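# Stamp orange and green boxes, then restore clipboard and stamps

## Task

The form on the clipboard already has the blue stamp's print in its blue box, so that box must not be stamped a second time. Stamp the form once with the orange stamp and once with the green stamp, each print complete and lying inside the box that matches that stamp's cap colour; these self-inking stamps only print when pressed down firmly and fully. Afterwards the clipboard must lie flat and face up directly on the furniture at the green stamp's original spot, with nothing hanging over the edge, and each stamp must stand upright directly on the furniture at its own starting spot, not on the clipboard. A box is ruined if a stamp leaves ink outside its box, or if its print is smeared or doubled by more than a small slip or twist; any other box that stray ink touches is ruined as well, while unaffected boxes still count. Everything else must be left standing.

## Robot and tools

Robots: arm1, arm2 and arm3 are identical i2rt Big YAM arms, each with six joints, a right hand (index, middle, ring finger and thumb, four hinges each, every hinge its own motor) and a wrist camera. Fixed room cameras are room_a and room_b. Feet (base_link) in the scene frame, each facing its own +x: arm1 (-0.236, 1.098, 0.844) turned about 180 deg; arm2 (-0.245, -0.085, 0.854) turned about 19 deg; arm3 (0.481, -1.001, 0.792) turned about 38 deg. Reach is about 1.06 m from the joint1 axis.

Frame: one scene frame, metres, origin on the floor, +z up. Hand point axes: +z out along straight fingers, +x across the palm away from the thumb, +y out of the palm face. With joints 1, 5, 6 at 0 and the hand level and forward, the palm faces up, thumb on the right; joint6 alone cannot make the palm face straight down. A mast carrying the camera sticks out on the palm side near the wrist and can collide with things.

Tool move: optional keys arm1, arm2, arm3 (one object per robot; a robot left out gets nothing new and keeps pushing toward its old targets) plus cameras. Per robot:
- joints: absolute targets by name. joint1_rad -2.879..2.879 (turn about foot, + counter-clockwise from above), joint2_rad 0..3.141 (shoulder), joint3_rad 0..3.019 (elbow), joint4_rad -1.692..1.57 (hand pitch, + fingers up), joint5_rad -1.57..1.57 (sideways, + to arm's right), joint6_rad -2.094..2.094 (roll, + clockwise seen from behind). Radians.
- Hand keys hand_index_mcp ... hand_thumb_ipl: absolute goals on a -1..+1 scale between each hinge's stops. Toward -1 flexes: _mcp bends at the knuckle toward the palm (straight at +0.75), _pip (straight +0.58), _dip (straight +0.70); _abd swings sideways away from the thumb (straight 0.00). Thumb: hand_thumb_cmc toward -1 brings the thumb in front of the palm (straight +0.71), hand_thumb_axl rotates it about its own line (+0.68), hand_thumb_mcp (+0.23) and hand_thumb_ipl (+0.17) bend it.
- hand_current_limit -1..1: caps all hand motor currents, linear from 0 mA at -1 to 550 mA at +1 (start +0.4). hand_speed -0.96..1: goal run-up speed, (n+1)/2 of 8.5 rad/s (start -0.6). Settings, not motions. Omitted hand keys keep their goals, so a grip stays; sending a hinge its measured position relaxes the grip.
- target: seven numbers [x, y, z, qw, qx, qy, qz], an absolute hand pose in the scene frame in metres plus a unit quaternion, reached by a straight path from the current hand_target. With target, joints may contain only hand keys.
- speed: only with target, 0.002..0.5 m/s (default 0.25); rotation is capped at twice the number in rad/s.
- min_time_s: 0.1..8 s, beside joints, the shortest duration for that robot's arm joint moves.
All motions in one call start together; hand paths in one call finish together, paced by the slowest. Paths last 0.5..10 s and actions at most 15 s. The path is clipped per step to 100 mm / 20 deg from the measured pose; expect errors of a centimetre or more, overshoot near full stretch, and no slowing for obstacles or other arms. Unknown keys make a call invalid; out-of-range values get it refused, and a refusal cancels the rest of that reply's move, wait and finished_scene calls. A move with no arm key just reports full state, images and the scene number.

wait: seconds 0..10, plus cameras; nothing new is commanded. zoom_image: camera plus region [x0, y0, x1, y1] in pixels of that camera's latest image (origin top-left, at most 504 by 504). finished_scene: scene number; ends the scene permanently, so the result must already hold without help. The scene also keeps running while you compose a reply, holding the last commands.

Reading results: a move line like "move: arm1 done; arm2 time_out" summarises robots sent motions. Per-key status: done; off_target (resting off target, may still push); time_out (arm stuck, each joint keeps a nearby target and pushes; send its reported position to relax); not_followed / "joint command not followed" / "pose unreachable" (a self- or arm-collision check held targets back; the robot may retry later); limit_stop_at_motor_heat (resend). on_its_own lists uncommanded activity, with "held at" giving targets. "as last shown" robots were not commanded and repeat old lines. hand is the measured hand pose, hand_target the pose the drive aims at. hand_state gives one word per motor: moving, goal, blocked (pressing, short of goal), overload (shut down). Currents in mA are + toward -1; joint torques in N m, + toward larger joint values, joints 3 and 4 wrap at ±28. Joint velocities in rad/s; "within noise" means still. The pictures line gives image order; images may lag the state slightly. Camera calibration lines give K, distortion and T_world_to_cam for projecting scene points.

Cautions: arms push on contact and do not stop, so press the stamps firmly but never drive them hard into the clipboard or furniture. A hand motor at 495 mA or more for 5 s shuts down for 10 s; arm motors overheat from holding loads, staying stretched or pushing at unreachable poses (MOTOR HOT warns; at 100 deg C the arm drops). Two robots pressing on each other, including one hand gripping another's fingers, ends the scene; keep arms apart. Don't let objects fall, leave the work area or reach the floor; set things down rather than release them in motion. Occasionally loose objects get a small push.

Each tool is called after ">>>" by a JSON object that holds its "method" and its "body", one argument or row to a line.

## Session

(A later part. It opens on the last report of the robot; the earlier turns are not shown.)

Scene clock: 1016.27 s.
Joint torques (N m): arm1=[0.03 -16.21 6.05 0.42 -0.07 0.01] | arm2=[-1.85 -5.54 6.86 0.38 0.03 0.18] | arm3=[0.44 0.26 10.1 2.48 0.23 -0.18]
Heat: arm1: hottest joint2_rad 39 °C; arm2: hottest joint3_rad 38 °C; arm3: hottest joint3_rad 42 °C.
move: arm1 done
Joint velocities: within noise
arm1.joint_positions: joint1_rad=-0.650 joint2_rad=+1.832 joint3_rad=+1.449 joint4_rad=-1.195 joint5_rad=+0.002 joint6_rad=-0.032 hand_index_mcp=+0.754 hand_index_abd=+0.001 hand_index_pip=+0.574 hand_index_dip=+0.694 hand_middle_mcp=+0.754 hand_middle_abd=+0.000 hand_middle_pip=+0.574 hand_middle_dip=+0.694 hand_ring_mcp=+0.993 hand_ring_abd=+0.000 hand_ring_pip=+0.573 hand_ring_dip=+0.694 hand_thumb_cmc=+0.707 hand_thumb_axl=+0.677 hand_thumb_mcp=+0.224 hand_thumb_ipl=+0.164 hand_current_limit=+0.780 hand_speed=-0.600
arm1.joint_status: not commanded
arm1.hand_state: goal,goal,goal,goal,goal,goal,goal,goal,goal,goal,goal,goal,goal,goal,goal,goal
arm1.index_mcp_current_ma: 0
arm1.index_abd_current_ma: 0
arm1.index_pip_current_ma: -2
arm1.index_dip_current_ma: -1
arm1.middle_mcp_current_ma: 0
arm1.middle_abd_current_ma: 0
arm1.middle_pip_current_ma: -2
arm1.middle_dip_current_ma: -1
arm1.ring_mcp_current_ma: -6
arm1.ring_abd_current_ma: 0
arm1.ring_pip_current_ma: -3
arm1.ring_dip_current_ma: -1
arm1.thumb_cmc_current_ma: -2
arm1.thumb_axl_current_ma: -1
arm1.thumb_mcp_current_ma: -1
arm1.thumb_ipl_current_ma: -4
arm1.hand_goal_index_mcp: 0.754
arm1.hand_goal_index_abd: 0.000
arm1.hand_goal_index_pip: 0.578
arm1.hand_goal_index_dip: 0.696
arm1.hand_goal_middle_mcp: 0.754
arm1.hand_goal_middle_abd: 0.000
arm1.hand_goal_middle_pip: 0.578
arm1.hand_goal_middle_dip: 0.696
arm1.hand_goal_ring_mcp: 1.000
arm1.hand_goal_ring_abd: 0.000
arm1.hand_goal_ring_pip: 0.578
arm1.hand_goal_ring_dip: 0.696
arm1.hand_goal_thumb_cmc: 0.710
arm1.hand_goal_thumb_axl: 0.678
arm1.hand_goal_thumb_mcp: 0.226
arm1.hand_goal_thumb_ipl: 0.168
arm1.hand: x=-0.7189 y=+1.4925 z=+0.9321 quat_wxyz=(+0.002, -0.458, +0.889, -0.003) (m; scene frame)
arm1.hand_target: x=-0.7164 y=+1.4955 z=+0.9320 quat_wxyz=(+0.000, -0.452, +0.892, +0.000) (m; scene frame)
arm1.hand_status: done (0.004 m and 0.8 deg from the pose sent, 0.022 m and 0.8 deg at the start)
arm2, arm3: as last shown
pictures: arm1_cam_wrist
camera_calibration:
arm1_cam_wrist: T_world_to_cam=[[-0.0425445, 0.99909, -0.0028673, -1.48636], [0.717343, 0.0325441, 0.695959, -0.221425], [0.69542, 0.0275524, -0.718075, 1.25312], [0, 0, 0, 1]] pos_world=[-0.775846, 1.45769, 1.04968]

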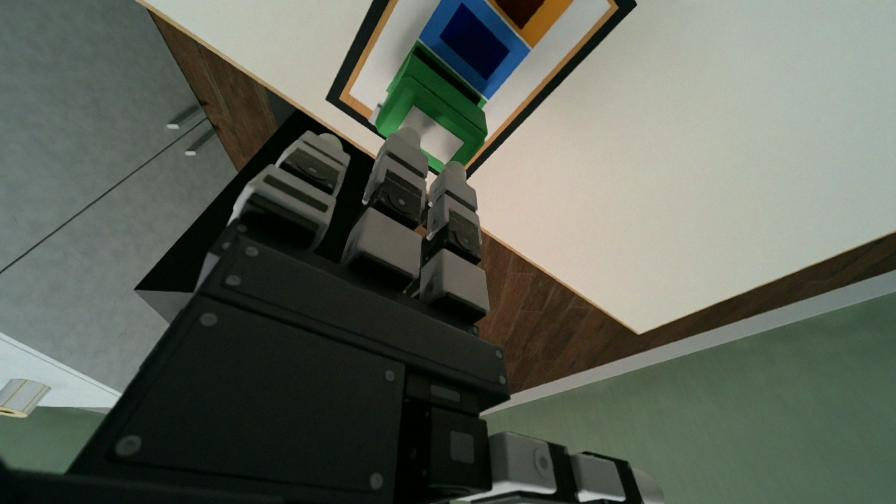

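>>> {"method": "move", "body": {
  "arm1": {"target": [-0.7165, 1.4955, 0.918, 0.0, -0.4524, 0.8918, 0.0], "speed": 0.05}
}}

>>> {"method": "move", "body": {
  "arm1": {"target": [-0.7165, 1.4955, 0.905, 0.0, -0.4524, 0.8918, 0.0], "speed": 0.05},
  "cameras": ["arm1_cam_wrist"]
}}

>>> {"method": "zoom_image", "body": {
  "camera": "arm1_cam_wrist",
  "region": [330, 60, 530, 220]
}}

Scene clock: 1021.83 s.
Joint torques (N m): arm1=[0.09 -15.21 5.98 0.47 -0.07 0.01] | arm2=[-1.96 -5.66 6.78 0.38 0.03 0.2] | arm3=[1.38 0.73 9.92 2.54 0.21 -0.19]
Heat: arm1: hottest joint2_rad 39 °C; arm2: hottest joint3_rad 38 °C; arm3: hottest joint3_rad 42 °C.
move: arm1 done
Joint velocities: within noise
arm1.joint_positions: joint1_rad=-0.650 joint2_rad=+1.833 joint3_rad=+1.430 joint4_rad=-1.163 joint5_rad=+0.002 joint6_rad=-0.032 hand_index_mcp=+0.754 hand_index_abd=+0.001 hand_index_pip=+0.574 hand_index_dip=+0.694 hand_middle_mcp=+0.754 hand_middle_abd=+0.000 hand_middle_pip=+0.574 hand_middle_dip=+0.694 hand_ring_mcp=+0.993 hand_ring_abd=+0.000 hand_ring_pip=+0.573 hand_ring_dip=+0.694 hand_thumb_cmc=+0.707 hand_thumb_axl=+0.677 hand_thumb_mcp=+0.224 hand_thumb_ipl=+0.164 hand_current_limit=+0.780 hand_speed=-0.600
arm1.joint_status: not commanded
arm1.hand_state: goal,goal,goal,goal,goal,goal,goal,goal,goal,goal,goal,goal,goal,goal,goal,goal
arm1.index_mcp_current_ma: 0
arm1.index_abd_current_ma: 0
arm1.index_pip_current_ma: -2
arm1.index_dip_current_ma: -1
arm1.middle_mcp_current_ma: 0
arm1.middle_abd_current_ma: 0
arm1.middle_pip_current_ma: -2
arm1.middle_dip_current_ma: -1
arm1.ring_mcp_current_ma: -6
arm1.ring_abd_current_ma: 0
arm1.ring_pip_current_ma: -3
arm1.ring_dip_current_ma: -1
arm1.thumb_cmc_current_ma: -2
arm1.thumb_axl_current_ma: -1
arm1.thumb_mcp_current_ma: -1
arm1.thumb_ipl_current_ma: -4
arm1.hand_goal_index_mcp: 0.754
arm1.hand_goal_index_abd: 0.000
arm1.hand_goal_index_pip: 0.578
arm1.hand_goal_index_dip: 0.696
arm1.hand_goal_middle_mcp: 0.754
arm1.hand_goal_middle_abd: 0.000
arm1.hand_goal_middle_pip: 0.578
arm1.hand_goal_middle_dip: 0.696
arm1.hand_goal_ring_mcp: 1.000
arm1.hand_goal_ring_abd: 0.000
arm1.hand_goal_ring_pip: 0.578
arm1.hand_goal_ring_dip: 0.696
arm1.hand_goal_thumb_cmc: 0.710
arm1.hand_goal_thumb_axl: 0.678
arm1.hand_goal_thumb_mcp: 0.226
arm1.hand_goal_thumb_ipl: 0.168
arm1.hand: x=-0.7194 y=+1.4929 z=+0.9260 quat_wxyz=(-0.001, -0.458, +0.889, +0.003) (m; scene frame)
arm1.hand_target: x=-0.7164 y=+1.4955 z=+0.9181 quat_wxyz=(+0.000, -0.452, +0.892, +0.000) (m; scene frame)
arm1.hand_status: done (0.009 m and 0.8 deg from the pose sent, 0.015 m and 0.9 deg at the start)
arm2, arm3: as last shown
pictures: none

Scene clock: 1022.83 s.
Joint torques (N m): arm1=[0.21 -14.33 5.26 0.79 -0.05 0.01] | arm2=[-1.9 -5.48 6.76 0.43 0.04 0.19] | arm3=[0.91 -0.5 10 2.73 0.24 -0.08]
Heat: arm1: hottest joint2_rad 39 °C; arm2: hottest joint3_rad 38 °C; arm3: hottest joint3_rad 42 °C.
move: arm1 off_target
Joint velocities: within noise
arm1.joint_positions: joint1_rad=-0.650 joint2_rad=+1.835 joint3_rad=+1.424 joint4_rad=-1.138 joint5_rad=+0.002 joint6_rad=-0.032 hand_index_mcp=+0.754 hand_index_abd=+0.001 hand_index_pip=+0.574 hand_index_dip=+0.694 hand_middle_mcp=+0.767 hand_middle_abd=+0.000 hand_middle_pip=+0.586 hand_middle_dip=+0.699 hand_ring_mcp=+0.993 hand_ring_abd=+0.000 hand_ring_pip=+0.573 hand_ring_dip=+0.694 hand_thumb_cmc=+0.707 hand_thumb_axl=+0.677 hand_thumb_mcp=+0.224 hand_thumb_ipl=+0.164 hand_current_limit=+0.780 hand_speed=-0.600
arm1.joint_status: not commanded
arm1.hand_state: goal,goal,goal,goal,goal,goal,goal,goal,goal,goal,goal,goal,goal,goal,goal,goal
arm1.index_mcp_current_ma: 0
arm1.index_abd_current_ma: 0
arm1.index_pip_current_ma: -2
arm1.index_dip_current_ma: -1
arm1.middle_mcp_current_ma: 16
arm1.middle_abd_current_ma: 0
arm1.middle_pip_current_ma: 7
arm1.middle_dip_current_ma: 2
arm1.ring_mcp_current_ma: -6
arm1.ring_abd_current_ma: 0
arm1.ring_pip_current_ma: -3
arm1.ring_dip_current_ma: -1
arm1.thumb_cmc_current_ma: -1
arm1.thumb_axl_current_ma: -1
arm1.thumb_mcp_current_ma: -2
arm1.thumb_ipl_current_ma: -4
arm1.hand_goal_index_mcp: 0.754
arm1.hand_goal_index_abd: 0.000
arm1.hand_goal_index_pip: 0.578
arm1.hand_goal_index_dip: 0.696
arm1.hand_goal_middle_mcp: 0.754
arm1.hand_goal_middle_abd: 0.000
arm1.hand_goal_middle_pip: 0.578
arm1.hand_goal_middle_dip: 0.696
arm1.hand_goal_ring_mcp: 1.000
arm1.hand_goal_ring_abd: 0.000
arm1.hand_goal_ring_pip: 0.578
arm1.hand_goal_ring_dip: 0.696
arm1.hand_goal_thumb_cmc: 0.710
arm1.hand_goal_thumb_axl: 0.678
arm1.hand_goal_thumb_mcp: 0.226
arm1.hand_goal_thumb_ipl: 0.168
arm1.hand: x=-0.7221 y=+1.4949 z=+0.9241 quat_wxyz=(-0.004, -0.458, +0.889, +0.010) (m; scene frame)
arm1.hand_target: x=-0.7161 y=+1.4952 z=+0.9053 quat_wxyz=(+0.000, -0.452, +0.892, +0.000) (m; scene frame)
arm1.hand_status: off_target (0.020 m and 1.5 deg from the pose sent, 0.021 m and 0.8 deg at the start)
arm2, arm3: as last shown
pictures: arm1_cam_wrist
camera_calibration:
arm1_cam_wrist: T_world_to_cam=[[-0.0423709, 0.998985, 0.0152938, -1.50539], [0.733341, 0.0207005, 0.679546, -0.169203], [0.678539, 0.0400086, -0.733474, 1.2331], [0, 0, 0, 1]] pos_world=[-0.776407, 1.45803, 1.04245]

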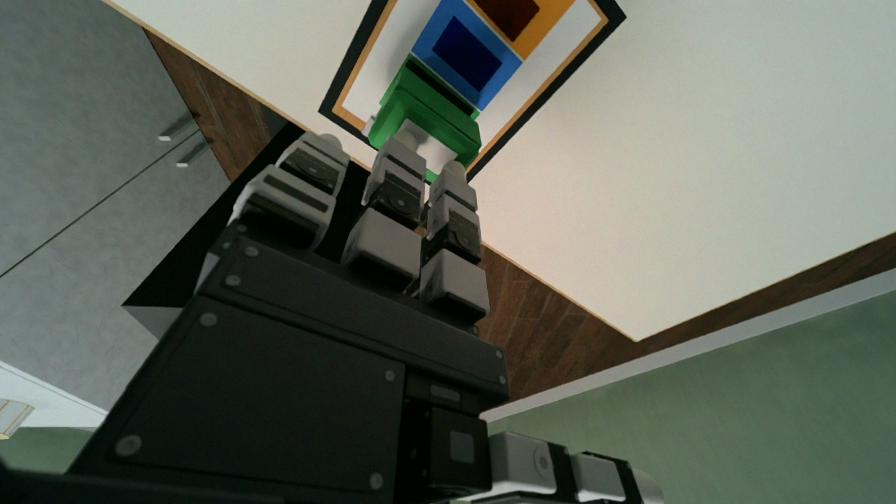

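Scaled by 2.520 from the camera's 896x504 image, which has a finer 1280x720 frame.

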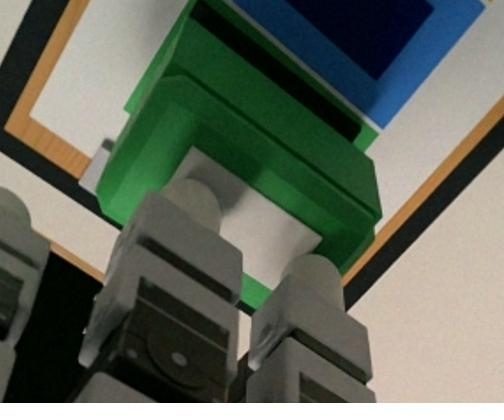

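>>> {"method": "move", "body": {
  "arm1": {"target": [-0.7145, 1.4935, 0.890, 0.0, -0.4524, 0.8918, 0.0], "speed": 0.05}
}}

>>> {"method": "move", "body": {
  "arm1": {"target": [-0.7145, 1.4935, 0.872, 0.0, -0.4524, 0.8918, 0.0], "speed": 0.05},
  "cameras": ["arm1_cam_wrist"]
}}

>>> {"method": "zoom_image", "body": {
  "camera": "arm1_cam_wrist",
  "region": [330, 60, 530, 220]
}}

Scene clock: 1025.63 s.
Joint torques (N m): arm1=[0.21 -13.57 4.88 0.91 -0.05 0.02] | arm2=[-1.96 -5.48 6.8 0.39 0.03 0.19] | arm3=[0.62 0.26 9.83 2.5 0.18 -0.17]
Heat: arm1: hottest joint2_rad 39 °C; arm2: hottest joint3_rad 38 °C; arm3: hottest joint3_rad 42 °C.
move: arm1 off_target
Joint velocities: within noise
arm1.joint_positions: joint1_rad=-0.650 joint2_rad=+1.835 joint3_rad=+1.400 joint4_rad=-1.101 joint5_rad=+0.002 joint6_rad=-0.032 hand_index_mcp=+0.754 hand_index_abd=+0.001 hand_index_pip=+0.574 hand_index_dip=+0.694 hand_middle_mcp=+0.772 hand_middle_abd=+0.000 hand_middle_pip=+0.590 hand_middle_dip=+0.700 hand_ring_mcp=+0.993 hand_ring_abd=+0.000 hand_ring_pip=+0.573 hand_ring_dip=+0.694 hand_thumb_cmc=+0.707 hand_thumb_axl=+0.677 hand_thumb_mcp=+0.224 hand_thumb_ipl=+0.164 hand_current_limit=+0.780 hand_speed=-0.600
arm1.joint_status: not commanded
arm1.hand_state: goal,goal,goal,goal,goal,goal,goal,goal,goal,goal,goal,goal,goal,goal,goal,goal
arm1.index_mcp_current_ma: 0
arm1.index_abd_current_ma: 0
arm1.index_pip_current_ma: -2
arm1.index_dip_current_ma: -1
arm1.middle_mcp_current_ma: 25
arm1.middle_abd_current_ma: 0
arm1.middle_pip_current_ma: 12
arm1.middle_dip_current_ma: 3
arm1.ring_mcp_current_ma: -6
arm1.ring_abd_current_ma: 0
arm1.ring_pip_current_ma: -3
arm1.ring_dip_current_ma: -1
arm1.thumb_cmc_current_ma: -1
arm1.thumb_axl_current_ma: -1
arm1.thumb_mcp_current_ma: -2
arm1.thumb_ipl_current_ma: -4
arm1.hand_goal_index_mcp: 0.754
arm1.hand_goal_index_abd: 0.000
arm1.hand_goal_index_pip: 0.578
arm1.hand_goal_index_dip: 0.696
arm1.hand_goal_middle_mcp: 0.754
arm1.hand_goal_middle_abd: 0.000
arm1.hand_goal_middle_pip: 0.578
arm1.hand_goal_middle_dip: 0.696
arm1.hand_goal_ring_mcp: 1.000
arm1.hand_goal_ring_abd: 0.000
arm1.hand_goal_ring_pip: 0.578
arm1.hand_goal_ring_dip: 0.696
arm1.hand_goal_thumb_cmc: 0.710
arm1.hand_goal_thumb_axl: 0.678
arm1.hand_goal_thumb_mcp: 0.226
arm1.hand_goal_thumb_ipl: 0.168
arm1.hand: x=-0.7218 y=+1.4946 z=+0.9171 quat_wxyz=(-0.007, -0.458, +0.889, +0.016) (m; scene frame)
arm1.hand_target: x=-0.7138 y=+1.4929 z=+0.8906 quat_wxyz=(+0.000, -0.452, +0.892, +0.000) (m; scene frame)
arm1.hand_status: off_target (0.028 m and 2.2 deg from the pose sent, 0.035 m and 1.5 deg at the start)
arm2, arm3: as last shown
pictures: none

Scene clock: 1026.63 s.
Joint torques (N m): arm1=[0.21 -11.93 4.67 1.03 -0.04 0.02] | arm2=[-1.96 -5.54 6.78 0.4 0.05 0.2] | arm3=[0.91 -0.09 10.3 2.35 0.23 -0.17]
Heat: arm1: hottest joint2_rad 39 °C; arm2: hottest joint3_rad 38 °C; arm3: hottest joint3_rad 42 °C.
move: arm1 off_target
Joint velocities: within noise
arm1.joint_positions: joint1_rad=-0.650 joint2_rad=+1.835 joint3_rad=+1.380 joint4_rad=-1.063 joint5_rad=+0.002 joint6_rad=-0.032 hand_index_mcp=+0.754 hand_index_abd=+0.001 hand_index_pip=+0.574 hand_index_dip=+0.694 hand_middle_mcp=+0.784 hand_middle_abd=-0.001 hand_middle_pip=+0.598 hand_middle_dip=+0.704 hand_ring_mcp=+0.993 hand_ring_abd=+0.000 hand_ring_pip=+0.574 hand_ring_dip=+0.694 hand_thumb_cmc=+0.708 hand_thumb_axl=+0.677 hand_thumb_mcp=+0.224 hand_thumb_ipl=+0.164 hand_current_limit=+0.780 hand_speed=-0.600
arm1.joint_status: not commanded
arm1.hand_state: goal,goal,goal,goal,blocked,goal,goal,goal,goal,goal,goal,goal,goal,goal,goal,goal
arm1.index_mcp_current_ma: 0
arm1.index_abd_current_ma: 0
arm1.index_pip_current_ma: -2
arm1.index_dip_current_ma: -1
arm1.middle_mcp_current_ma: 52
arm1.middle_abd_current_ma: 0
arm1.middle_pip_current_ma: 26
arm1.middle_dip_current_ma: 8
arm1.ring_mcp_current_ma: -6
arm1.ring_abd_current_ma: 0
arm1.ring_pip_current_ma: -3
arm1.ring_dip_current_ma: -1
arm1.thumb_cmc_current_ma: -1
arm1.thumb_axl_current_ma: -1
arm1.thumb_mcp_current_ma: -2
arm1.thumb_ipl_current_ma: -4
arm1.hand_goal_index_mcp: 0.754
arm1.hand_goal_index_abd: 0.000
arm1.hand_goal_index_pip: 0.578
arm1.hand_goal_index_dip: 0.696
arm1.hand_goal_middle_mcp: 0.754
arm1.hand_goal_middle_abd: 0.000
arm1.hand_goal_middle_pip: 0.578
arm1.hand_goal_middle_dip: 0.696
arm1.hand_goal_ring_mcp: 1.000
arm1.hand_goal_ring_abd: 0.000
arm1.hand_goal_ring_pip: 0.578
arm1.hand_goal_ring_dip: 0.696
arm1.hand_goal_thumb_cmc: 0.710
arm1.hand_goal_thumb_axl: 0.678
arm1.hand_goal_thumb_mcp: 0.226
arm1.hand_goal_thumb_ipl: 0.168
arm1.hand: x=-0.7228 y=+1.4954 z=+0.9121 quat_wxyz=(-0.011, -0.458, +0.889, +0.024) (m; scene frame)
arm1.hand_target: x=-0.7129 y=+1.4922 z=+0.8735 quat_wxyz=(+0.000, -0.452, +0.892, +0.000) (m; scene frame)
arm1.hand_status: off_target (0.041 m and 3.2 deg from the pose sent, 0.046 m and 2.2 deg at the start)
arm2, arm3: as last shown
pictures: arm1_cam_wrist
camera_calibration:
arm1_cam_wrist: T_world_to_cam=[[-0.0417013, 0.998496, 0.0355941, -1.52297], [0.75021, 0.0077633, 0.661154, -0.112326], [0.659883, 0.0542741, -0.749406, 1.20435], [0, 0, 0, 1]] pos_world=[-0.773974, 1.45618, 1.03102]

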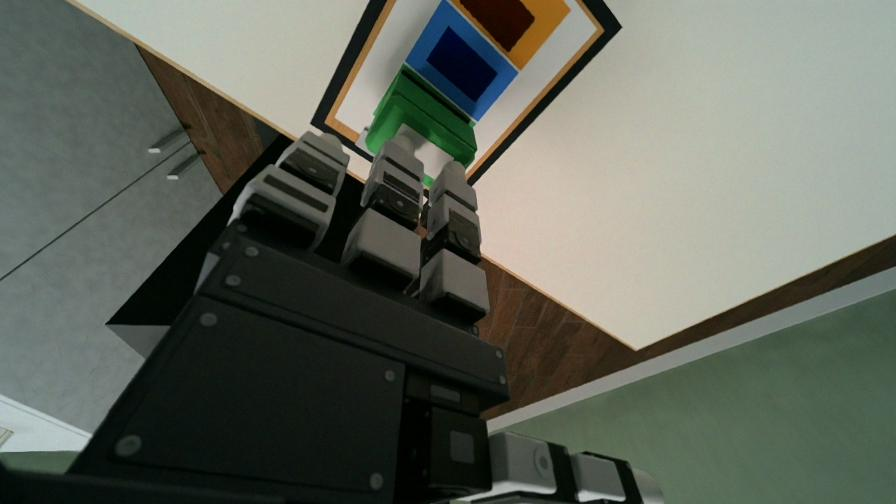

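Scaled by 2.520 from the camera's 896x504 image, which has a finer 1280x720 frame.

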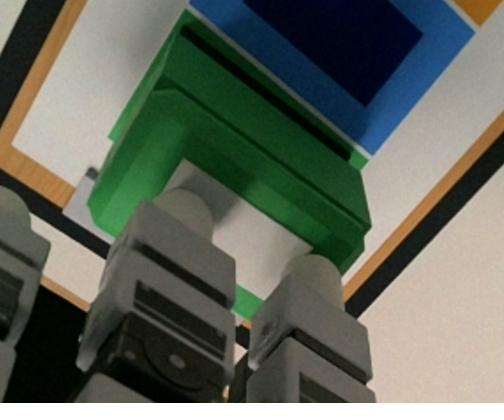

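>>> {"method": "move", "body": {
  "arm1": {"target": [-0.7130, 1.4920, 0.858, 0.0, -0.4524, 0.8918, 0.0], "speed": 0.05}
}}

>>> {"method": "move", "body": {
  "arm1": {"target": [-0.7120, 1.4910, 0.842, 0.0, -0.4524, 0.8918, 0.0], "speed": 0.05},
  "cameras": ["arm1_cam_wrist", "room_a"]
}}

>>> {"method": "zoom_image", "body": {
  "camera": "arm1_cam_wrist",
  "region": [330, 60, 530, 220]
}}

>>> {"method": "zoom_image", "body": {
  "camera": "room_a",
  "region": [660, 320, 730, 389]
}}

Scene clock: 1031.63 s.
Joint torques (N m): arm1=[0.26 -11.28 4.42 1.07 -0.04 0.02] | arm2=[-1.85 -5.48 6.82 0.43 0.05 0.2] | arm3=[1.38 0.03 10 2.5 0.2 -0.07]
Heat: arm1: hottest joint2_rad 39 °C; arm2: hottest joint3_rad 38 °C; arm3: hottest joint3_rad 42 °C.
move: arm1 off_target
Joint velocities: within noise
arm1.joint_positions: joint1_rad=-0.650 joint2_rad=+1.837 joint3_rad=+1.361 joint4_rad=-1.029 joint5_rad=+0.001 joint6_rad=-0.032 hand_index_mcp=+0.754 hand_index_abd=+0.001 hand_index_pip=+0.575 hand_index_dip=+0.694 hand_middle_mcp=+0.789 hand_middle_abd=-0.001 hand_middle_pip=+0.601 hand_middle_dip=+0.706 hand_ring_mcp=+0.993 hand_ring_abd=+0.000 hand_ring_pip=+0.574 hand_ring_dip=+0.694 hand_thumb_cmc=+0.708 hand_thumb_axl=+0.677 hand_thumb_mcp=+0.224 hand_thumb_ipl=+0.164 hand_current_limit=+0.780 hand_speed=-0.600
arm1.joint_status: not commanded
arm1.hand_state: goal,goal,goal,goal,blocked,goal,blocked,goal,goal,goal,goal,goal,goal,goal,goal,goal
arm1.index_mcp_current_ma: 0
arm1.index_abd_current_ma: 0
arm1.index_pip_current_ma: -2
arm1.index_dip_current_ma: -1
arm1.middle_mcp_current_ma: 65
arm1.middle_abd_current_ma: 0
arm1.middle_pip_current_ma: 33
arm1.middle_dip_current_ma: 10
arm1.ring_mcp_current_ma: -6
arm1.ring_abd_current_ma: 0
arm1.ring_pip_current_ma: -3
arm1.ring_dip_current_ma: -1
arm1.thumb_cmc_current_ma: -1
arm1.thumb_axl_current_ma: -1
arm1.thumb_mcp_current_ma: -2
arm1.thumb_ipl_current_ma: -4
arm1.hand_goal_index_mcp: 0.754
arm1.hand_goal_index_abd: 0.000
arm1.hand_goal_index_pip: 0.578
arm1.hand_goal_index_dip: 0.696
arm1.hand_goal_middle_mcp: 0.754
arm1.hand_goal_middle_abd: 0.000
arm1.hand_goal_middle_pip: 0.578
arm1.hand_goal_middle_dip: 0.696
arm1.hand_goal_ring_mcp: 1.000
arm1.hand_goal_ring_abd: 0.000
arm1.hand_goal_ring_pip: 0.578
arm1.hand_goal_ring_dip: 0.696
arm1.hand_goal_thumb_cmc: 0.710
arm1.hand_goal_thumb_axl: 0.678
arm1.hand_goal_thumb_mcp: 0.226
arm1.hand_goal_thumb_ipl: 0.168
arm1.hand: x=-0.7227 y=+1.4953 z=+0.9054 quat_wxyz=(-0.014, -0.458, +0.889, +0.030) (m; scene frame)
arm1.hand_target: x=-0.7109 y=+1.4902 z=+0.8601 quat_wxyz=(+0.000, -0.452, +0.892, +0.000) (m; scene frame)
arm1.hand_status: off_target (0.049 m and 3.8 deg from the pose sent, 0.055 m and 3.2 deg at the start)
arm2.joint_positions: joint1_rad=+0.311 joint2_rad=+1.102 joint3_rad=+0.918 joint4_rad=-1.398 joint5_rad=+0.002 joint6_rad=+0.059 hand_index_mcp=+0.620 hand_index_abd=-0.001 hand_index_pip=-0.582 hand_index_dip=+0.700 hand_middle_mcp=+0.620 hand_middle_abd=+0.001 hand_middle_pip=-0.583 hand_middle_dip=+0.699 hand_ring_mcp=+0.620 hand_ring_abd=-0.002 hand_ring_pip=-0.581 hand_ring_dip=+0.700 hand_thumb_cmc=-0.568 hand_thumb_axl=+0.679 hand_thumb_mcp=+0.192 hand_thumb_ipl=-0.598 hand_current_limit=+0.600 hand_speed=-0.700
arm2.joint_status: not commanded
arm2.hand_state: goal,goal,goal,goal,goal,goal,goal,goal,goal,goal,goal,goal,goal,goal,goal,goal
arm2.index_mcp_current_ma: 0
arm2.index_abd_current_ma: 0
arm2.index_pip_current_ma: 3
arm2.index_dip_current_ma: 1
arm2.middle_mcp_current_ma: 0
arm2.middle_abd_current_ma: 0
arm2.middle_pip_current_ma: 2
arm2.middle_dip_current_ma: 1
arm2.ring_mcp_current_ma: 0
arm2.ring_abd_current_ma: 0
arm2.ring_pip_current_ma: 3
arm2.ring_dip_current_ma: 1
arm2.thumb_cmc_current_ma: 0
arm2.thumb_axl_current_ma: 0
arm2.thumb_mcp_current_ma: -5
arm2.thumb_ipl_current_ma: 0
arm2.hand_goal_index_mcp: 0.620
arm2.hand_goal_index_abd: 0.000
arm2.hand_goal_index_pip: -0.590
arm2.hand_goal_index_dip: 0.696
arm2.hand_goal_middle_mcp: 0.620
arm2.hand_goal_middle_abd: 0.000
arm2.hand_goal_middle_pip: -0.590
arm2.hand_goal_middle_dip: 0.696
arm2.hand_goal_ring_mcp: 0.620
arm2.hand_goal_ring_abd: 0.000
arm2.hand_goal_ring_pip: -0.590
arm2.hand_goal_ring_dip: 0.696
arm2.hand_goal_thumb_cmc: -0.570
arm2.hand_goal_thumb_axl: 0.678
arm2.hand_goal_thumb_mcp: 0.200
arm2.hand_goal_thumb_ipl: -0.600
arm2.hand: x=+0.0664 y=+0.1118 z=+1.0350 quat_wxyz=(-0.004, +0.473, +0.881, -0.004) (m; scene frame)
arm2.hand_target: x=+0.0674 y=+0.1067 z=+1.0381 quat_wxyz=(-0.003, +0.481, +0.877, -0.001) (m; scene frame)
arm2.hand_status: not commanded
arm3.joint_positions: joint1_rad=+2.290 joint2_rad=+0.632 joint3_rad=+1.361 joint4_rad=-1.266 joint5_rad=+0.116 joint6_rad=+0.997 hand_index_mcp=+0.756 hand_index_abd=+0.000 hand_index_pip=+0.577 hand_index_dip=+0.696 hand_middle_mcp=+0.757 hand_middle_abd=+0.000 hand_middle_pip=+0.577 hand_middle_dip=+0.696 hand_ring_mcp=+0.757 hand_ring_abd=+0.000 hand_ring_pip=+0.577 hand_ring_dip=+0.696 hand_thumb_cmc=+0.716 hand_thumb_axl=+0.677 hand_thumb_mcp=+0.226 hand_thumb_ipl=+0.168 hand_current_limit=+0.400 hand_speed=-0.600
arm3.joint_status: not commanded
arm3.hand_state: goal,goal,goal,goal,goal,goal,goal,goal,goal,goal,goal,goal,goal,goal,goal,goal
arm3.index_mcp_current_ma: 0
arm3.index_abd_current_ma: 0
arm3.index_pip_current_ma: 0
arm3.index_dip_current_ma: 0
arm3.middle_mcp_current_ma: 1
arm3.middle_abd_current_ma: 0
arm3.middle_pip_current_ma: 0
arm3.middle_dip_current_ma: 0
arm3.ring_mcp_current_ma: 1
arm3.ring_abd_current_ma: 0
arm3.ring_pip_current_ma: 0
arm3.ring_dip_current_ma: 0
arm3.thumb_cmc_current_ma: 0
arm3.thumb_axl_current_ma: 0
arm3.thumb_mcp_current_ma: 0
arm3.thumb_ipl_current_ma: 0
arm3.hand_goal_index_mcp: 0.754
arm3.hand_goal_index_abd: 0.000
arm3.hand_goal_index_pip: 0.576
arm3.hand_goal_index_dip: 0.696
arm3.hand_goal_middle_mcp: 0.754
arm3.hand_goal_middle_abd: 0.000
arm3.hand_goal_middle_pip: 0.576
arm3.hand_goal_middle_dip: 0.696
arm3.hand_goal_ring_mcp: 0.754
arm3.hand_goal_ring_abd: 0.000
arm3.hand_goal_ring_pip: 0.576
arm3.hand_goal_ring_dip: 0.696
arm3.hand_goal_thumb_cmc: 0.714
arm3.hand_goal_thumb_axl: 0.678
arm3.hand_goal_thumb_mcp: 0.226
arm3.hand_goal_thumb_ipl: 0.168
arm3.hand: x=+0.2443 y=-0.8522 z=+1.3572 quat_wxyz=(-0.439, -0.142, +0.857, +0.228) (m; scene frame)
arm3.hand_target: x=+0.2459 y=-0.8548 z=+1.3669 quat_wxyz=(-0.449, -0.144, +0.852, +0.230) (m; scene frame)
arm3.hand_status: not commanded
pictures: none

Scene clock: 1032.67 s.
Joint torques (N m): arm1=[0.26 -10.17 3.85 1.26 -0.02 0.02] | arm2=[-2.02 -5.54 6.8 0.4 0.04 0.18] | arm3=[0.62 1.03 9.98 2.45 0.23 -0.11]
Heat: arm1: hottest joint2_rad 39 °C; arm2: hottest joint3_rad 38 °C; arm3: hottest joint3_rad 42 °C.
move: arm1 off_target
Joint velocities: within noise
arm1.joint_positions: joint1_rad=-0.650 joint2_rad=+1.839 joint3_rad=+1.347 joint4_rad=-0.995 joint5_rad=+0.001 joint6_rad=-0.032 hand_index_mcp=+0.754 hand_index_abd=+0.001 hand_index_pip=+0.575 hand_index_dip=+0.694 hand_middle_mcp=+0.805 hand_middle_abd=-0.002 hand_middle_pip=+0.613 hand_middle_dip=+0.712 hand_ring_mcp=+0.993 hand_ring_abd=+0.000 hand_ring_pip=+0.574 hand_ring_dip=+0.694 hand_thumb_cmc=+0.708 hand_thumb_axl=+0.677 hand_thumb_mcp=+0.224 hand_thumb_ipl=+0.164 hand_current_limit=+0.780 hand_speed=-0.600
arm1.joint_status: not commanded
arm1.hand_state: goal,goal,goal,goal,blocked,goal,blocked,goal,goal,goal,goal,goal,goal,goal,goal,goal
arm1.index_mcp_current_ma: 0
arm1.index_abd_current_ma: 0
arm1.index_pip_current_ma: -2
arm1.index_dip_current_ma: -1
arm1.middle_mcp_current_ma: 114
arm1.middle_abd_current_ma: -1
arm1.middle_pip_current_ma: 60
arm1.middle_dip_current_ma: 19
arm1.ring_mcp_current_ma: -6
arm1.ring_abd_current_ma: 0
arm1.ring_pip_current_ma: -3
arm1.ring_dip_current_ma: -1
arm1.thumb_cmc_current_ma: -1
arm1.thumb_axl_current_ma: -1
arm1.thumb_mcp_current_ma: -2
arm1.thumb_ipl_current_ma: -4
arm1.hand_goal_index_mcp: 0.754
arm1.hand_goal_index_abd: 0.000
arm1.hand_goal_index_pip: 0.578
arm1.hand_goal_index_dip: 0.696
arm1.hand_goal_middle_mcp: 0.754
arm1.hand_goal_middle_abd: 0.000
arm1.hand_goal_middle_pip: 0.578
arm1.hand_goal_middle_dip: 0.696
arm1.hand_goal_ring_mcp: 1.000
arm1.hand_goal_ring_abd: 0.000
arm1.hand_goal_ring_pip: 0.578
arm1.hand_goal_ring_dip: 0.696
arm1.hand_goal_thumb_cmc: 0.710
arm1.hand_goal_thumb_axl: 0.678
arm1.hand_goal_thumb_mcp: 0.226
arm1.hand_goal_thumb_ipl: 0.168
arm1.hand: x=-0.7245 y=+1.4967 z=+0.9018 quat_wxyz=(-0.018, -0.457, +0.888, +0.038) (m; scene frame)
arm1.hand_target: x=-0.7088 y=+1.4884 z=+0.8454 quat_wxyz=(+0.000, -0.452, +0.892, +0.000) (m; scene frame)
arm1.hand_status: off_target (0.061 m and 4.9 deg from the pose sent, 0.065 m and 3.8 deg at the start)
arm2, arm3: as last shown
pictures: arm1_cam_wrist, room_a
camera_calibration:
arm1_cam_wrist: T_world_to_cam=[[-0.0398185, 0.997706, 0.0547454, -1.53868], [0.766204, -0.00467991, 0.64258, -0.0573027], [0.641362, 0.0675327, -0.764261, 1.17793], [0, 0, 0, 1]] pos_world=[-0.772839, 1.45533, 1.0213]

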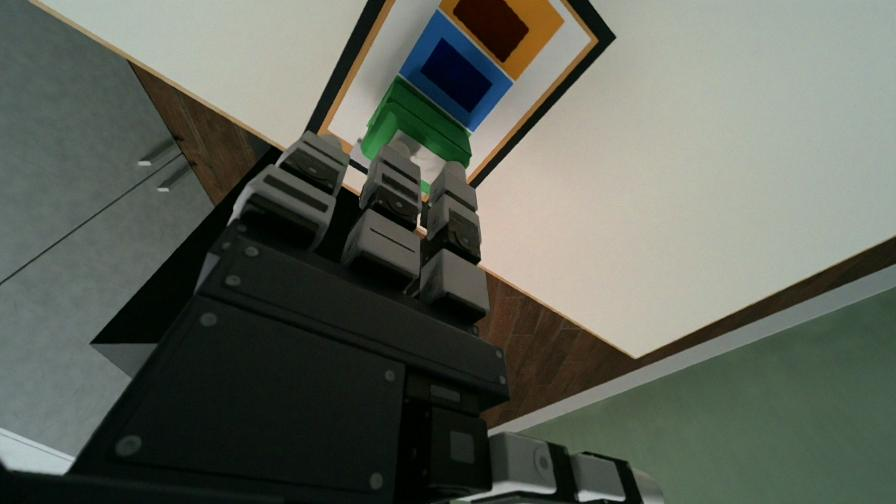

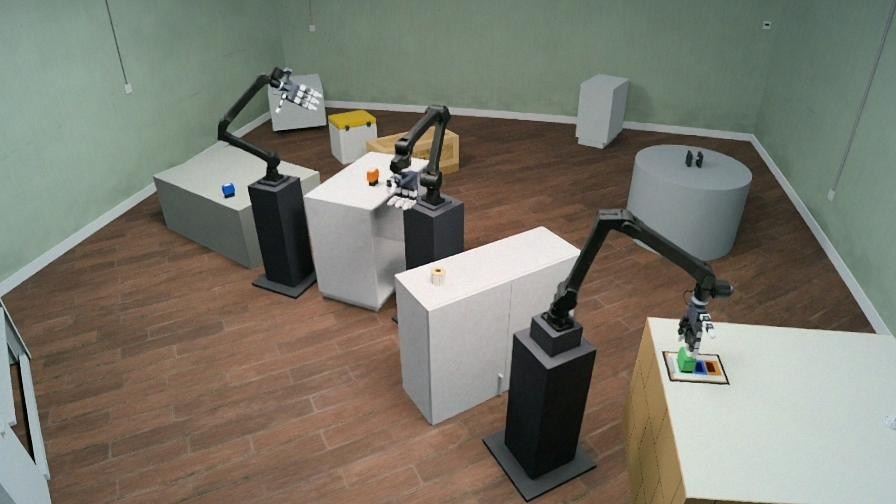

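Scaled by 2.520 from the camera's 896x504 image, which has a finer 1280x720 frame.

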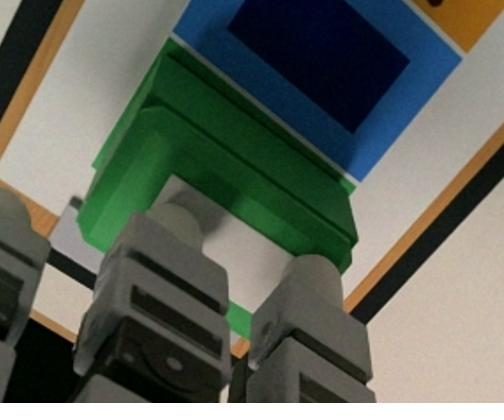

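Scaled by 7.200 from the camera's 896x504 image, which has a finer 1280x720 frame.

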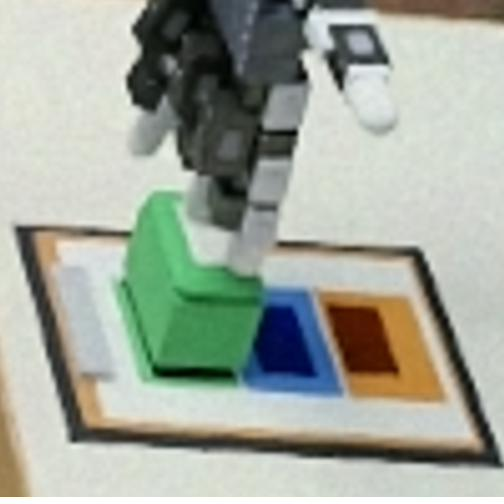

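>>> {"method": "move", "body": {
  "arm1": {"target": [-0.7080, 1.4880, 0.830, 0.0, -0.4524, 0.8918, 0.0], "speed": 0.05},
  "cameras": ["arm1_cam_wrist", "room_a"]
}}

>>> {"method": "zoom_image", "body": {
  "camera": "arm1_cam_wrist",
  "region": [330, 60, 530, 220]
}}

>>> {"method": "zoom_image", "body": {
  "camera": "room_a",
  "region": [660, 320, 730, 389]
}}

Scene clock: 1038.50 s.
Joint torques (N m): arm1=[0.21 -9.47 2.84 1.24 -0.01 0.01] | arm2=[-1.96 -5.48 6.78 0.42 0.03 0.19] | arm3=[1.26 0.62 10.36 2.43 0.24 -0.12]
Heat: arm1: hottest joint3_rad 39 °C; arm2: hottest joint3_rad 38 °C; arm3: hottest joint3_rad 42 °C.
move: arm1 off_target
Joint velocities: within noise
arm1.joint_positions: joint1_rad=-0.650 joint2_rad=+1.834 joint3_rad=+1.332 joint4_rad=-0.963 joint5_rad=+0.001 joint6_rad=-0.031 hand_index_mcp=+0.754 hand_index_abd=+0.001 hand_index_pip=+0.575 hand_index_dip=+0.694 hand_middle_mcp=+0.824 hand_middle_abd=-0.004 hand_middle_pip=+0.630 hand_middle_dip=+0.720 hand_ring_mcp=+0.993 hand_ring_abd=+0.000 hand_ring_pip=+0.574 hand_ring_dip=+0.694 hand_thumb_cmc=+0.708 hand_thumb_axl=+0.677 hand_thumb_mcp=+0.224 hand_thumb_ipl=+0.164 hand_current_limit=+0.780 hand_speed=-0.600
arm1.joint_status: not commanded
arm1.hand_state: goal,goal,goal,goal,blocked,goal,blocked,blocked,goal,goal,goal,goal,goal,goal,goal,goal
arm1.index_mcp_current_ma: 0
arm1.index_abd_current_ma: 0
arm1.index_pip_current_ma: -2
arm1.index_dip_current_ma: -1
arm1.middle_mcp_current_ma: 183
arm1.middle_abd_current_ma: -2
arm1.middle_pip_current_ma: 106
arm1.middle_dip_current_ma: 36
arm1.ring_mcp_current_ma: -6
arm1.ring_abd_current_ma: 0
arm1.ring_pip_current_ma: -3
arm1.ring_dip_current_ma: -1
arm1.thumb_cmc_current_ma: -1
arm1.thumb_axl_current_ma: -1
arm1.thumb_mcp_current_ma: -2
arm1.thumb_ipl_current_ma: -4
arm1.hand_goal_index_mcp: 0.754
arm1.hand_goal_index_abd: 0.000
arm1.hand_goal_index_pip: 0.578
arm1.hand_goal_index_dip: 0.696
arm1.hand_goal_middle_mcp: 0.754
arm1.hand_goal_middle_abd: 0.000
arm1.hand_goal_middle_pip: 0.578
arm1.hand_goal_middle_dip: 0.696
arm1.hand_goal_ring_mcp: 1.000
arm1.hand_goal_ring_abd: 0.000
arm1.hand_goal_ring_pip: 0.578
arm1.hand_goal_ring_dip: 0.696
arm1.hand_goal_thumb_cmc: 0.710
arm1.hand_goal_thumb_axl: 0.678
arm1.hand_goal_thumb_mcp: 0.226
arm1.hand_goal_thumb_ipl: 0.168
arm1.hand: x=-0.7260 y=+1.4978 z=+0.9017 quat_wxyz=(-0.023, -0.457, +0.888, +0.048) (m; scene frame)
arm1.hand_target: x=-0.7038 y=+1.4845 z=+0.8349 quat_wxyz=(+0.000, -0.452, +0.892, +0.000) (m; scene frame)
arm1.hand_status: off_target (0.075 m and 6.1 deg from the pose sent, 0.074 m and 4.9 deg at the start)
arm2, arm3: as last shown
pictures: arm1_cam_wrist, room_a
camera_calibration:
arm1_cam_wrist: T_world_to_cam=[[-0.0384278, 0.996897, 0.0687014, -1.5502], [0.777721, -0.0133319, 0.628469, -0.022027], [0.627434, 0.0775812, -0.774795, 1.16307], [0, 0, 0, 1]] pos_world=[-0.772187, 1.45487, 1.02148]

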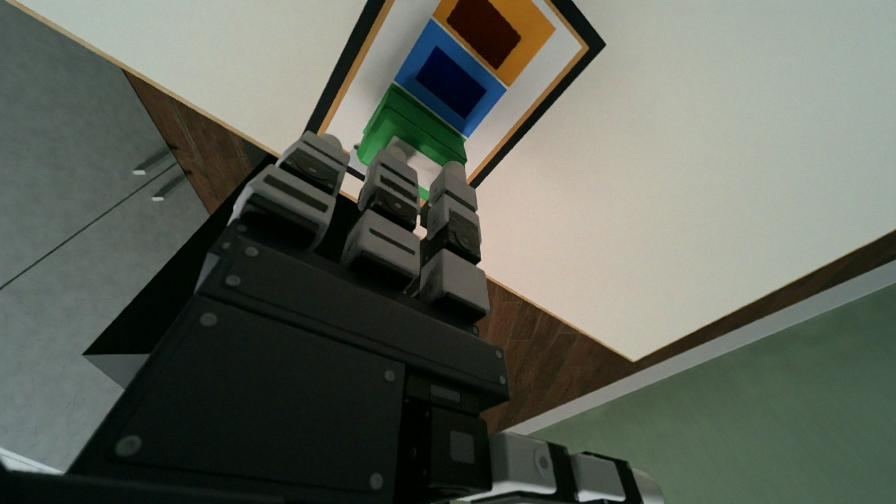

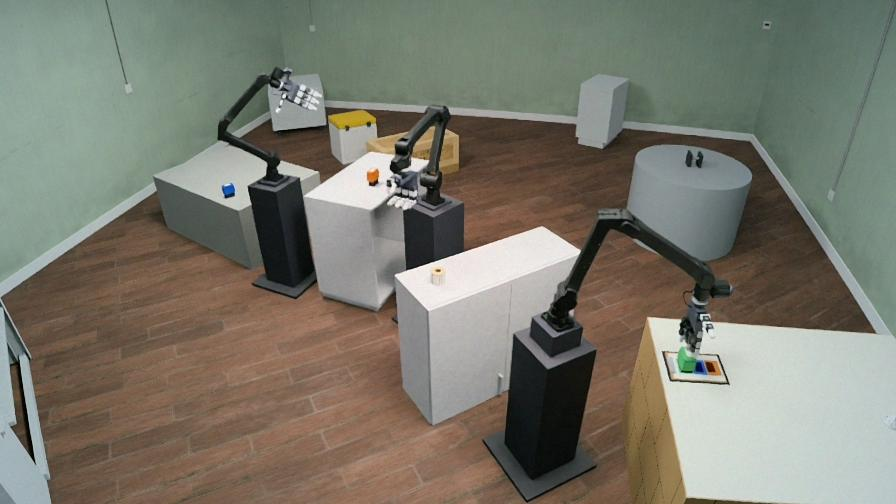

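Scaled by 2.520 from the camera's 896x504 image, which has a finer 1280x720 frame.

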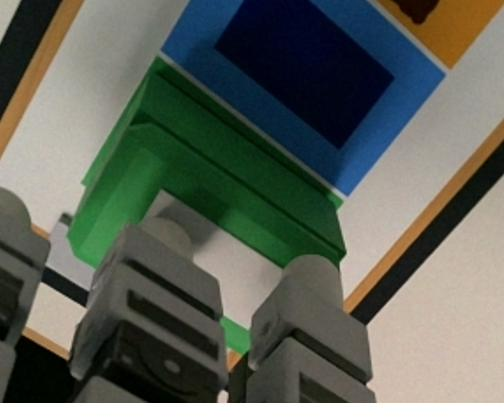

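Scaled by 7.200 from the camera's 896x504 image, which has a finer 1280x720 frame.

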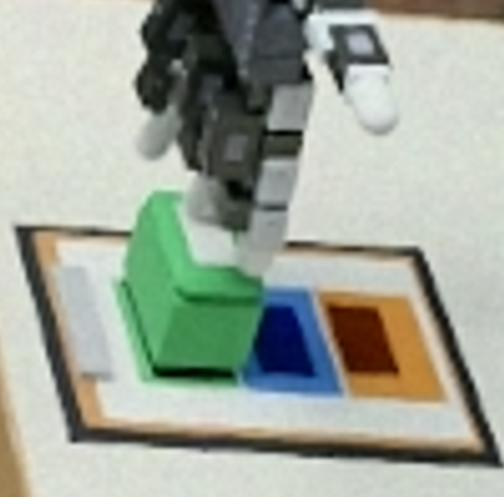

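>>> {"method": "move", "body": {
  "arm1": {"target": [-0.7140, 1.4910, 0.862, 0.0, -0.4524, 0.8918, 0.0], "speed": 0.06}
}}

>>> {"method": "move", "body": {
  "arm1": {"target": [-0.7190, 1.4940, 0.895, 0.0, -0.4524, 0.8918, 0.0], "speed": 0.06},
  "cameras": ["arm1_cam_wrist", "room_a"]
}}

>>> {"method": "zoom_image", "body": {
  "camera": "arm1_cam_wrist",
  "region": [330, 60, 530, 220]
}}

Scene clock: 1041.10 s.
Joint torques (N m): arm1=[0.44 -10.7 6.54 -0.05 -0.01 0.02] | arm2=[-2.02 -5.66 6.79 0.39 0.04 0.18] | arm3=[1.03 0.85 10.02 2.36 0.21 -0.15]
Heat: arm1: hottest joint3_rad 39 °C; arm2: hottest joint3_rad 38 °C; arm3: hottest joint3_rad 42 °C.
move: arm1 off_target
Joint velocities: within noise
arm1.joint_positions: joint1_rad=-0.650 joint2_rad=+1.830 joint3_rad=+1.335 joint4_rad=-1.007 joint5_rad=+0.001 joint6_rad=-0.029 hand_index_mcp=+0.754 hand_index_abd=+0.001 hand_index_pip=+0.575 hand_index_dip=+0.694 hand_middle_mcp=+0.772 hand_middle_abd=-0.001 hand_middle_pip=+0.596 hand_middle_dip=+0.706 hand_ring_mcp=+0.993 hand_ring_abd=+0.000 hand_ring_pip=+0.574 hand_ring_dip=+0.694 hand_thumb_cmc=+0.708 hand_thumb_axl=+0.677 hand_thumb_mcp=+0.224 hand_thumb_ipl=+0.164 hand_current_limit=+0.780 hand_speed=-0.600
arm1.joint_status: not commanded
arm1.hand_state: goal,goal,goal,goal,goal,goal,goal,goal,goal,goal,goal,goal,goal,goal,goal,goal
arm1.index_mcp_current_ma: 0
arm1.index_abd_current_ma: 0
arm1.index_pip_current_ma: -2
arm1.index_dip_current_ma: -1
arm1.middle_mcp_current_ma: 25
arm1.middle_abd_current_ma: 0
arm1.middle_pip_current_ma: 23
arm1.middle_dip_current_ma: 10
arm1.ring_mcp_current_ma: -6
arm1.ring_abd_current_ma: 0
arm1.ring_pip_current_ma: -3
arm1.ring_dip_current_ma: -1
arm1.thumb_cmc_current_ma: -1
arm1.thumb_axl_current_ma: -1
arm1.thumb_mcp_current_ma: -2
arm1.thumb_ipl_current_ma: -4
arm1.hand_goal_index_mcp: 0.754
arm1.hand_goal_index_abd: 0.000
arm1.hand_goal_index_pip: 0.578
arm1.hand_goal_index_dip: 0.696
arm1.hand_goal_middle_mcp: 0.754
arm1.hand_goal_middle_abd: 0.000
arm1.hand_goal_middle_pip: 0.578
arm1.hand_goal_middle_dip: 0.696
arm1.hand_goal_ring_mcp: 1.000
arm1.hand_goal_ring_abd: 0.000
arm1.hand_goal_ring_pip: 0.578
arm1.hand_goal_ring_dip: 0.696
arm1.hand_goal_thumb_cmc: 0.710
arm1.hand_goal_thumb_axl: 0.678
arm1.hand_goal_thumb_mcp: 0.226
arm1.hand_goal_thumb_ipl: 0.168
arm1.hand: x=-0.7184 y=+1.4922 z=+0.9002 quat_wxyz=(-0.014, -0.456, +0.889, +0.031) (m; scene frame)
arm1.hand_target: x=-0.7123 y=+1.4897 z=+0.8633 quat_wxyz=(+0.000, -0.452, +0.892, +0.000) (m; scene frame)
arm1.hand_status: off_target (0.039 m and 3.9 deg from the pose sent, 0.042 m and 6.2 deg at the start)
arm2, arm3: as last shown
pictures: none

Scene clock: 1042.33 s.
Joint torques (N m): arm1=[0.44 -12.69 7.73 -0.23 -0.01 0.01] | arm2=[-2.02 -5.54 6.79 0.4 0.05 0.2] | arm3=[0.44 -0.38 10.14 2.41 0.22 -0.16]
Heat: arm1: hottest joint3_rad 39 °C; arm2: hottest joint3_rad 38 °C; arm3: hottest joint3_rad 42 °C.
move: arm1 off_target
Joint velocities: within noise
arm1.joint_positions: joint1_rad=-0.650 joint2_rad=+1.830 joint3_rad=+1.377 joint4_rad=-1.088 joint5_rad=+0.001 joint6_rad=-0.028 hand_index_mcp=+0.754 hand_index_abd=+0.001 hand_index_pip=+0.575 hand_index_dip=+0.694 hand_middle_mcp=+0.750 hand_middle_abd=-0.001 hand_middle_pip=+0.577 hand_middle_dip=+0.697 hand_ring_mcp=+0.993 hand_ring_abd=+0.000 hand_ring_pip=+0.574 hand_ring_dip=+0.694 hand_thumb_cmc=+0.708 hand_thumb_axl=+0.677 hand_thumb_mcp=+0.224 hand_thumb_ipl=+0.164 hand_current_limit=+0.780 hand_speed=-0.600
arm1.joint_status: not commanded
arm1.hand_state: goal,goal,goal,goal,goal,goal,goal,goal,goal,goal,goal,goal,goal,goal,goal,goal
arm1.index_mcp_current_ma: 0
arm1.index_abd_current_ma: 0
arm1.index_pip_current_ma: -2
arm1.index_dip_current_ma: -1
arm1.middle_mcp_current_ma: -3
arm1.middle_abd_current_ma: 0
arm1.middle_pip_current_ma: 0
arm1.middle_dip_current_ma: 0
arm1.ring_mcp_current_ma: -6
arm1.ring_abd_current_ma: 0
arm1.ring_pip_current_ma: -3
arm1.ring_dip_current_ma: -1
arm1.thumb_cmc_current_ma: -1
arm1.thumb_axl_current_ma: -1
arm1.thumb_mcp_current_ma: -2
arm1.thumb_ipl_current_ma: -4
arm1.hand_goal_index_mcp: 0.754
arm1.hand_goal_index_abd: 0.000
arm1.hand_goal_index_pip: 0.578
arm1.hand_goal_index_dip: 0.696
arm1.hand_goal_middle_mcp: 0.754
arm1.hand_goal_middle_abd: 0.000
arm1.hand_goal_middle_pip: 0.578
arm1.hand_goal_middle_dip: 0.696
arm1.hand_goal_ring_mcp: 1.000
arm1.hand_goal_ring_abd: 0.000
arm1.hand_goal_ring_pip: 0.578
arm1.hand_goal_ring_dip: 0.696
arm1.hand_goal_thumb_cmc: 0.710
arm1.hand_goal_thumb_axl: 0.678
arm1.hand_goal_thumb_mcp: 0.226
arm1.hand_goal_thumb_ipl: 0.168
arm1.hand: x=-0.7170 y=+1.4913 z=+0.9111 quat_wxyz=(-0.006, -0.456, +0.890, +0.014) (m; scene frame)
arm1.hand_target: x=-0.7185 y=+1.4937 z=+0.8951 quat_wxyz=(+0.000, -0.452, +0.892, +0.000) (m; scene frame)
arm1.hand_status: off_target (0.016 m and 1.8 deg from the pose sent, 0.006 m and 4.0 deg at the start)
arm2, arm3: as last shown
pictures: arm1_cam_wrist, room_a
camera_calibration:
arm1_cam_wrist: T_world_to_cam=[[-0.0380461, 0.999075, 0.0200217, -1.50262], [0.738299, 0.014602, 0.674315, -0.14666], [0.673399, 0.040437, -0.738172, 1.22012], [0, 0, 0, 1]] pos_world=[-0.770518, 1.45403, 1.02964]

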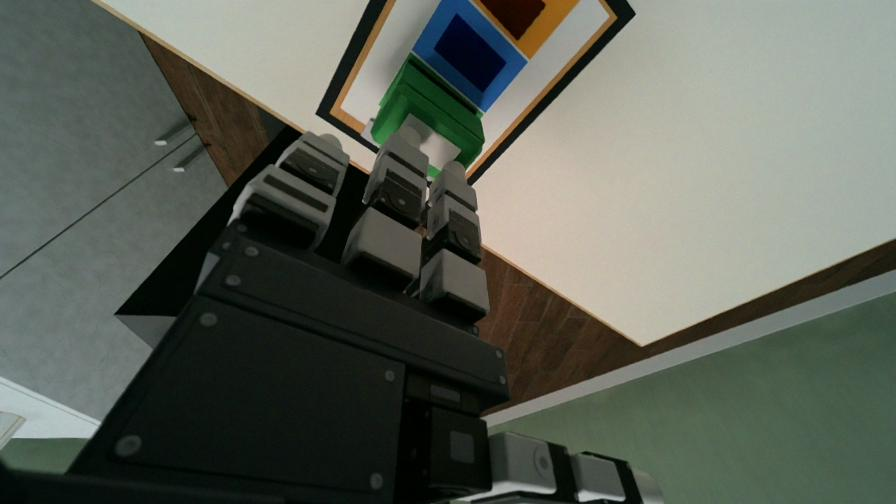

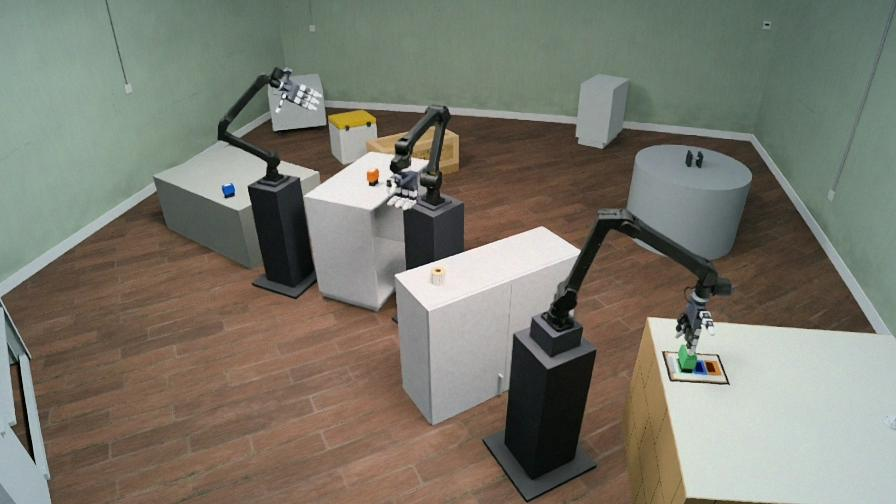

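Scaled by 2.520 from the camera's 896x504 image, which has a finer 1280x720 frame.

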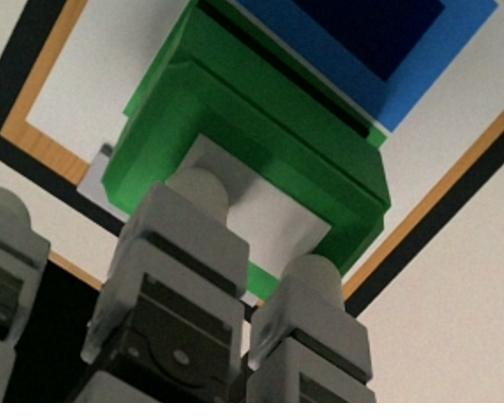

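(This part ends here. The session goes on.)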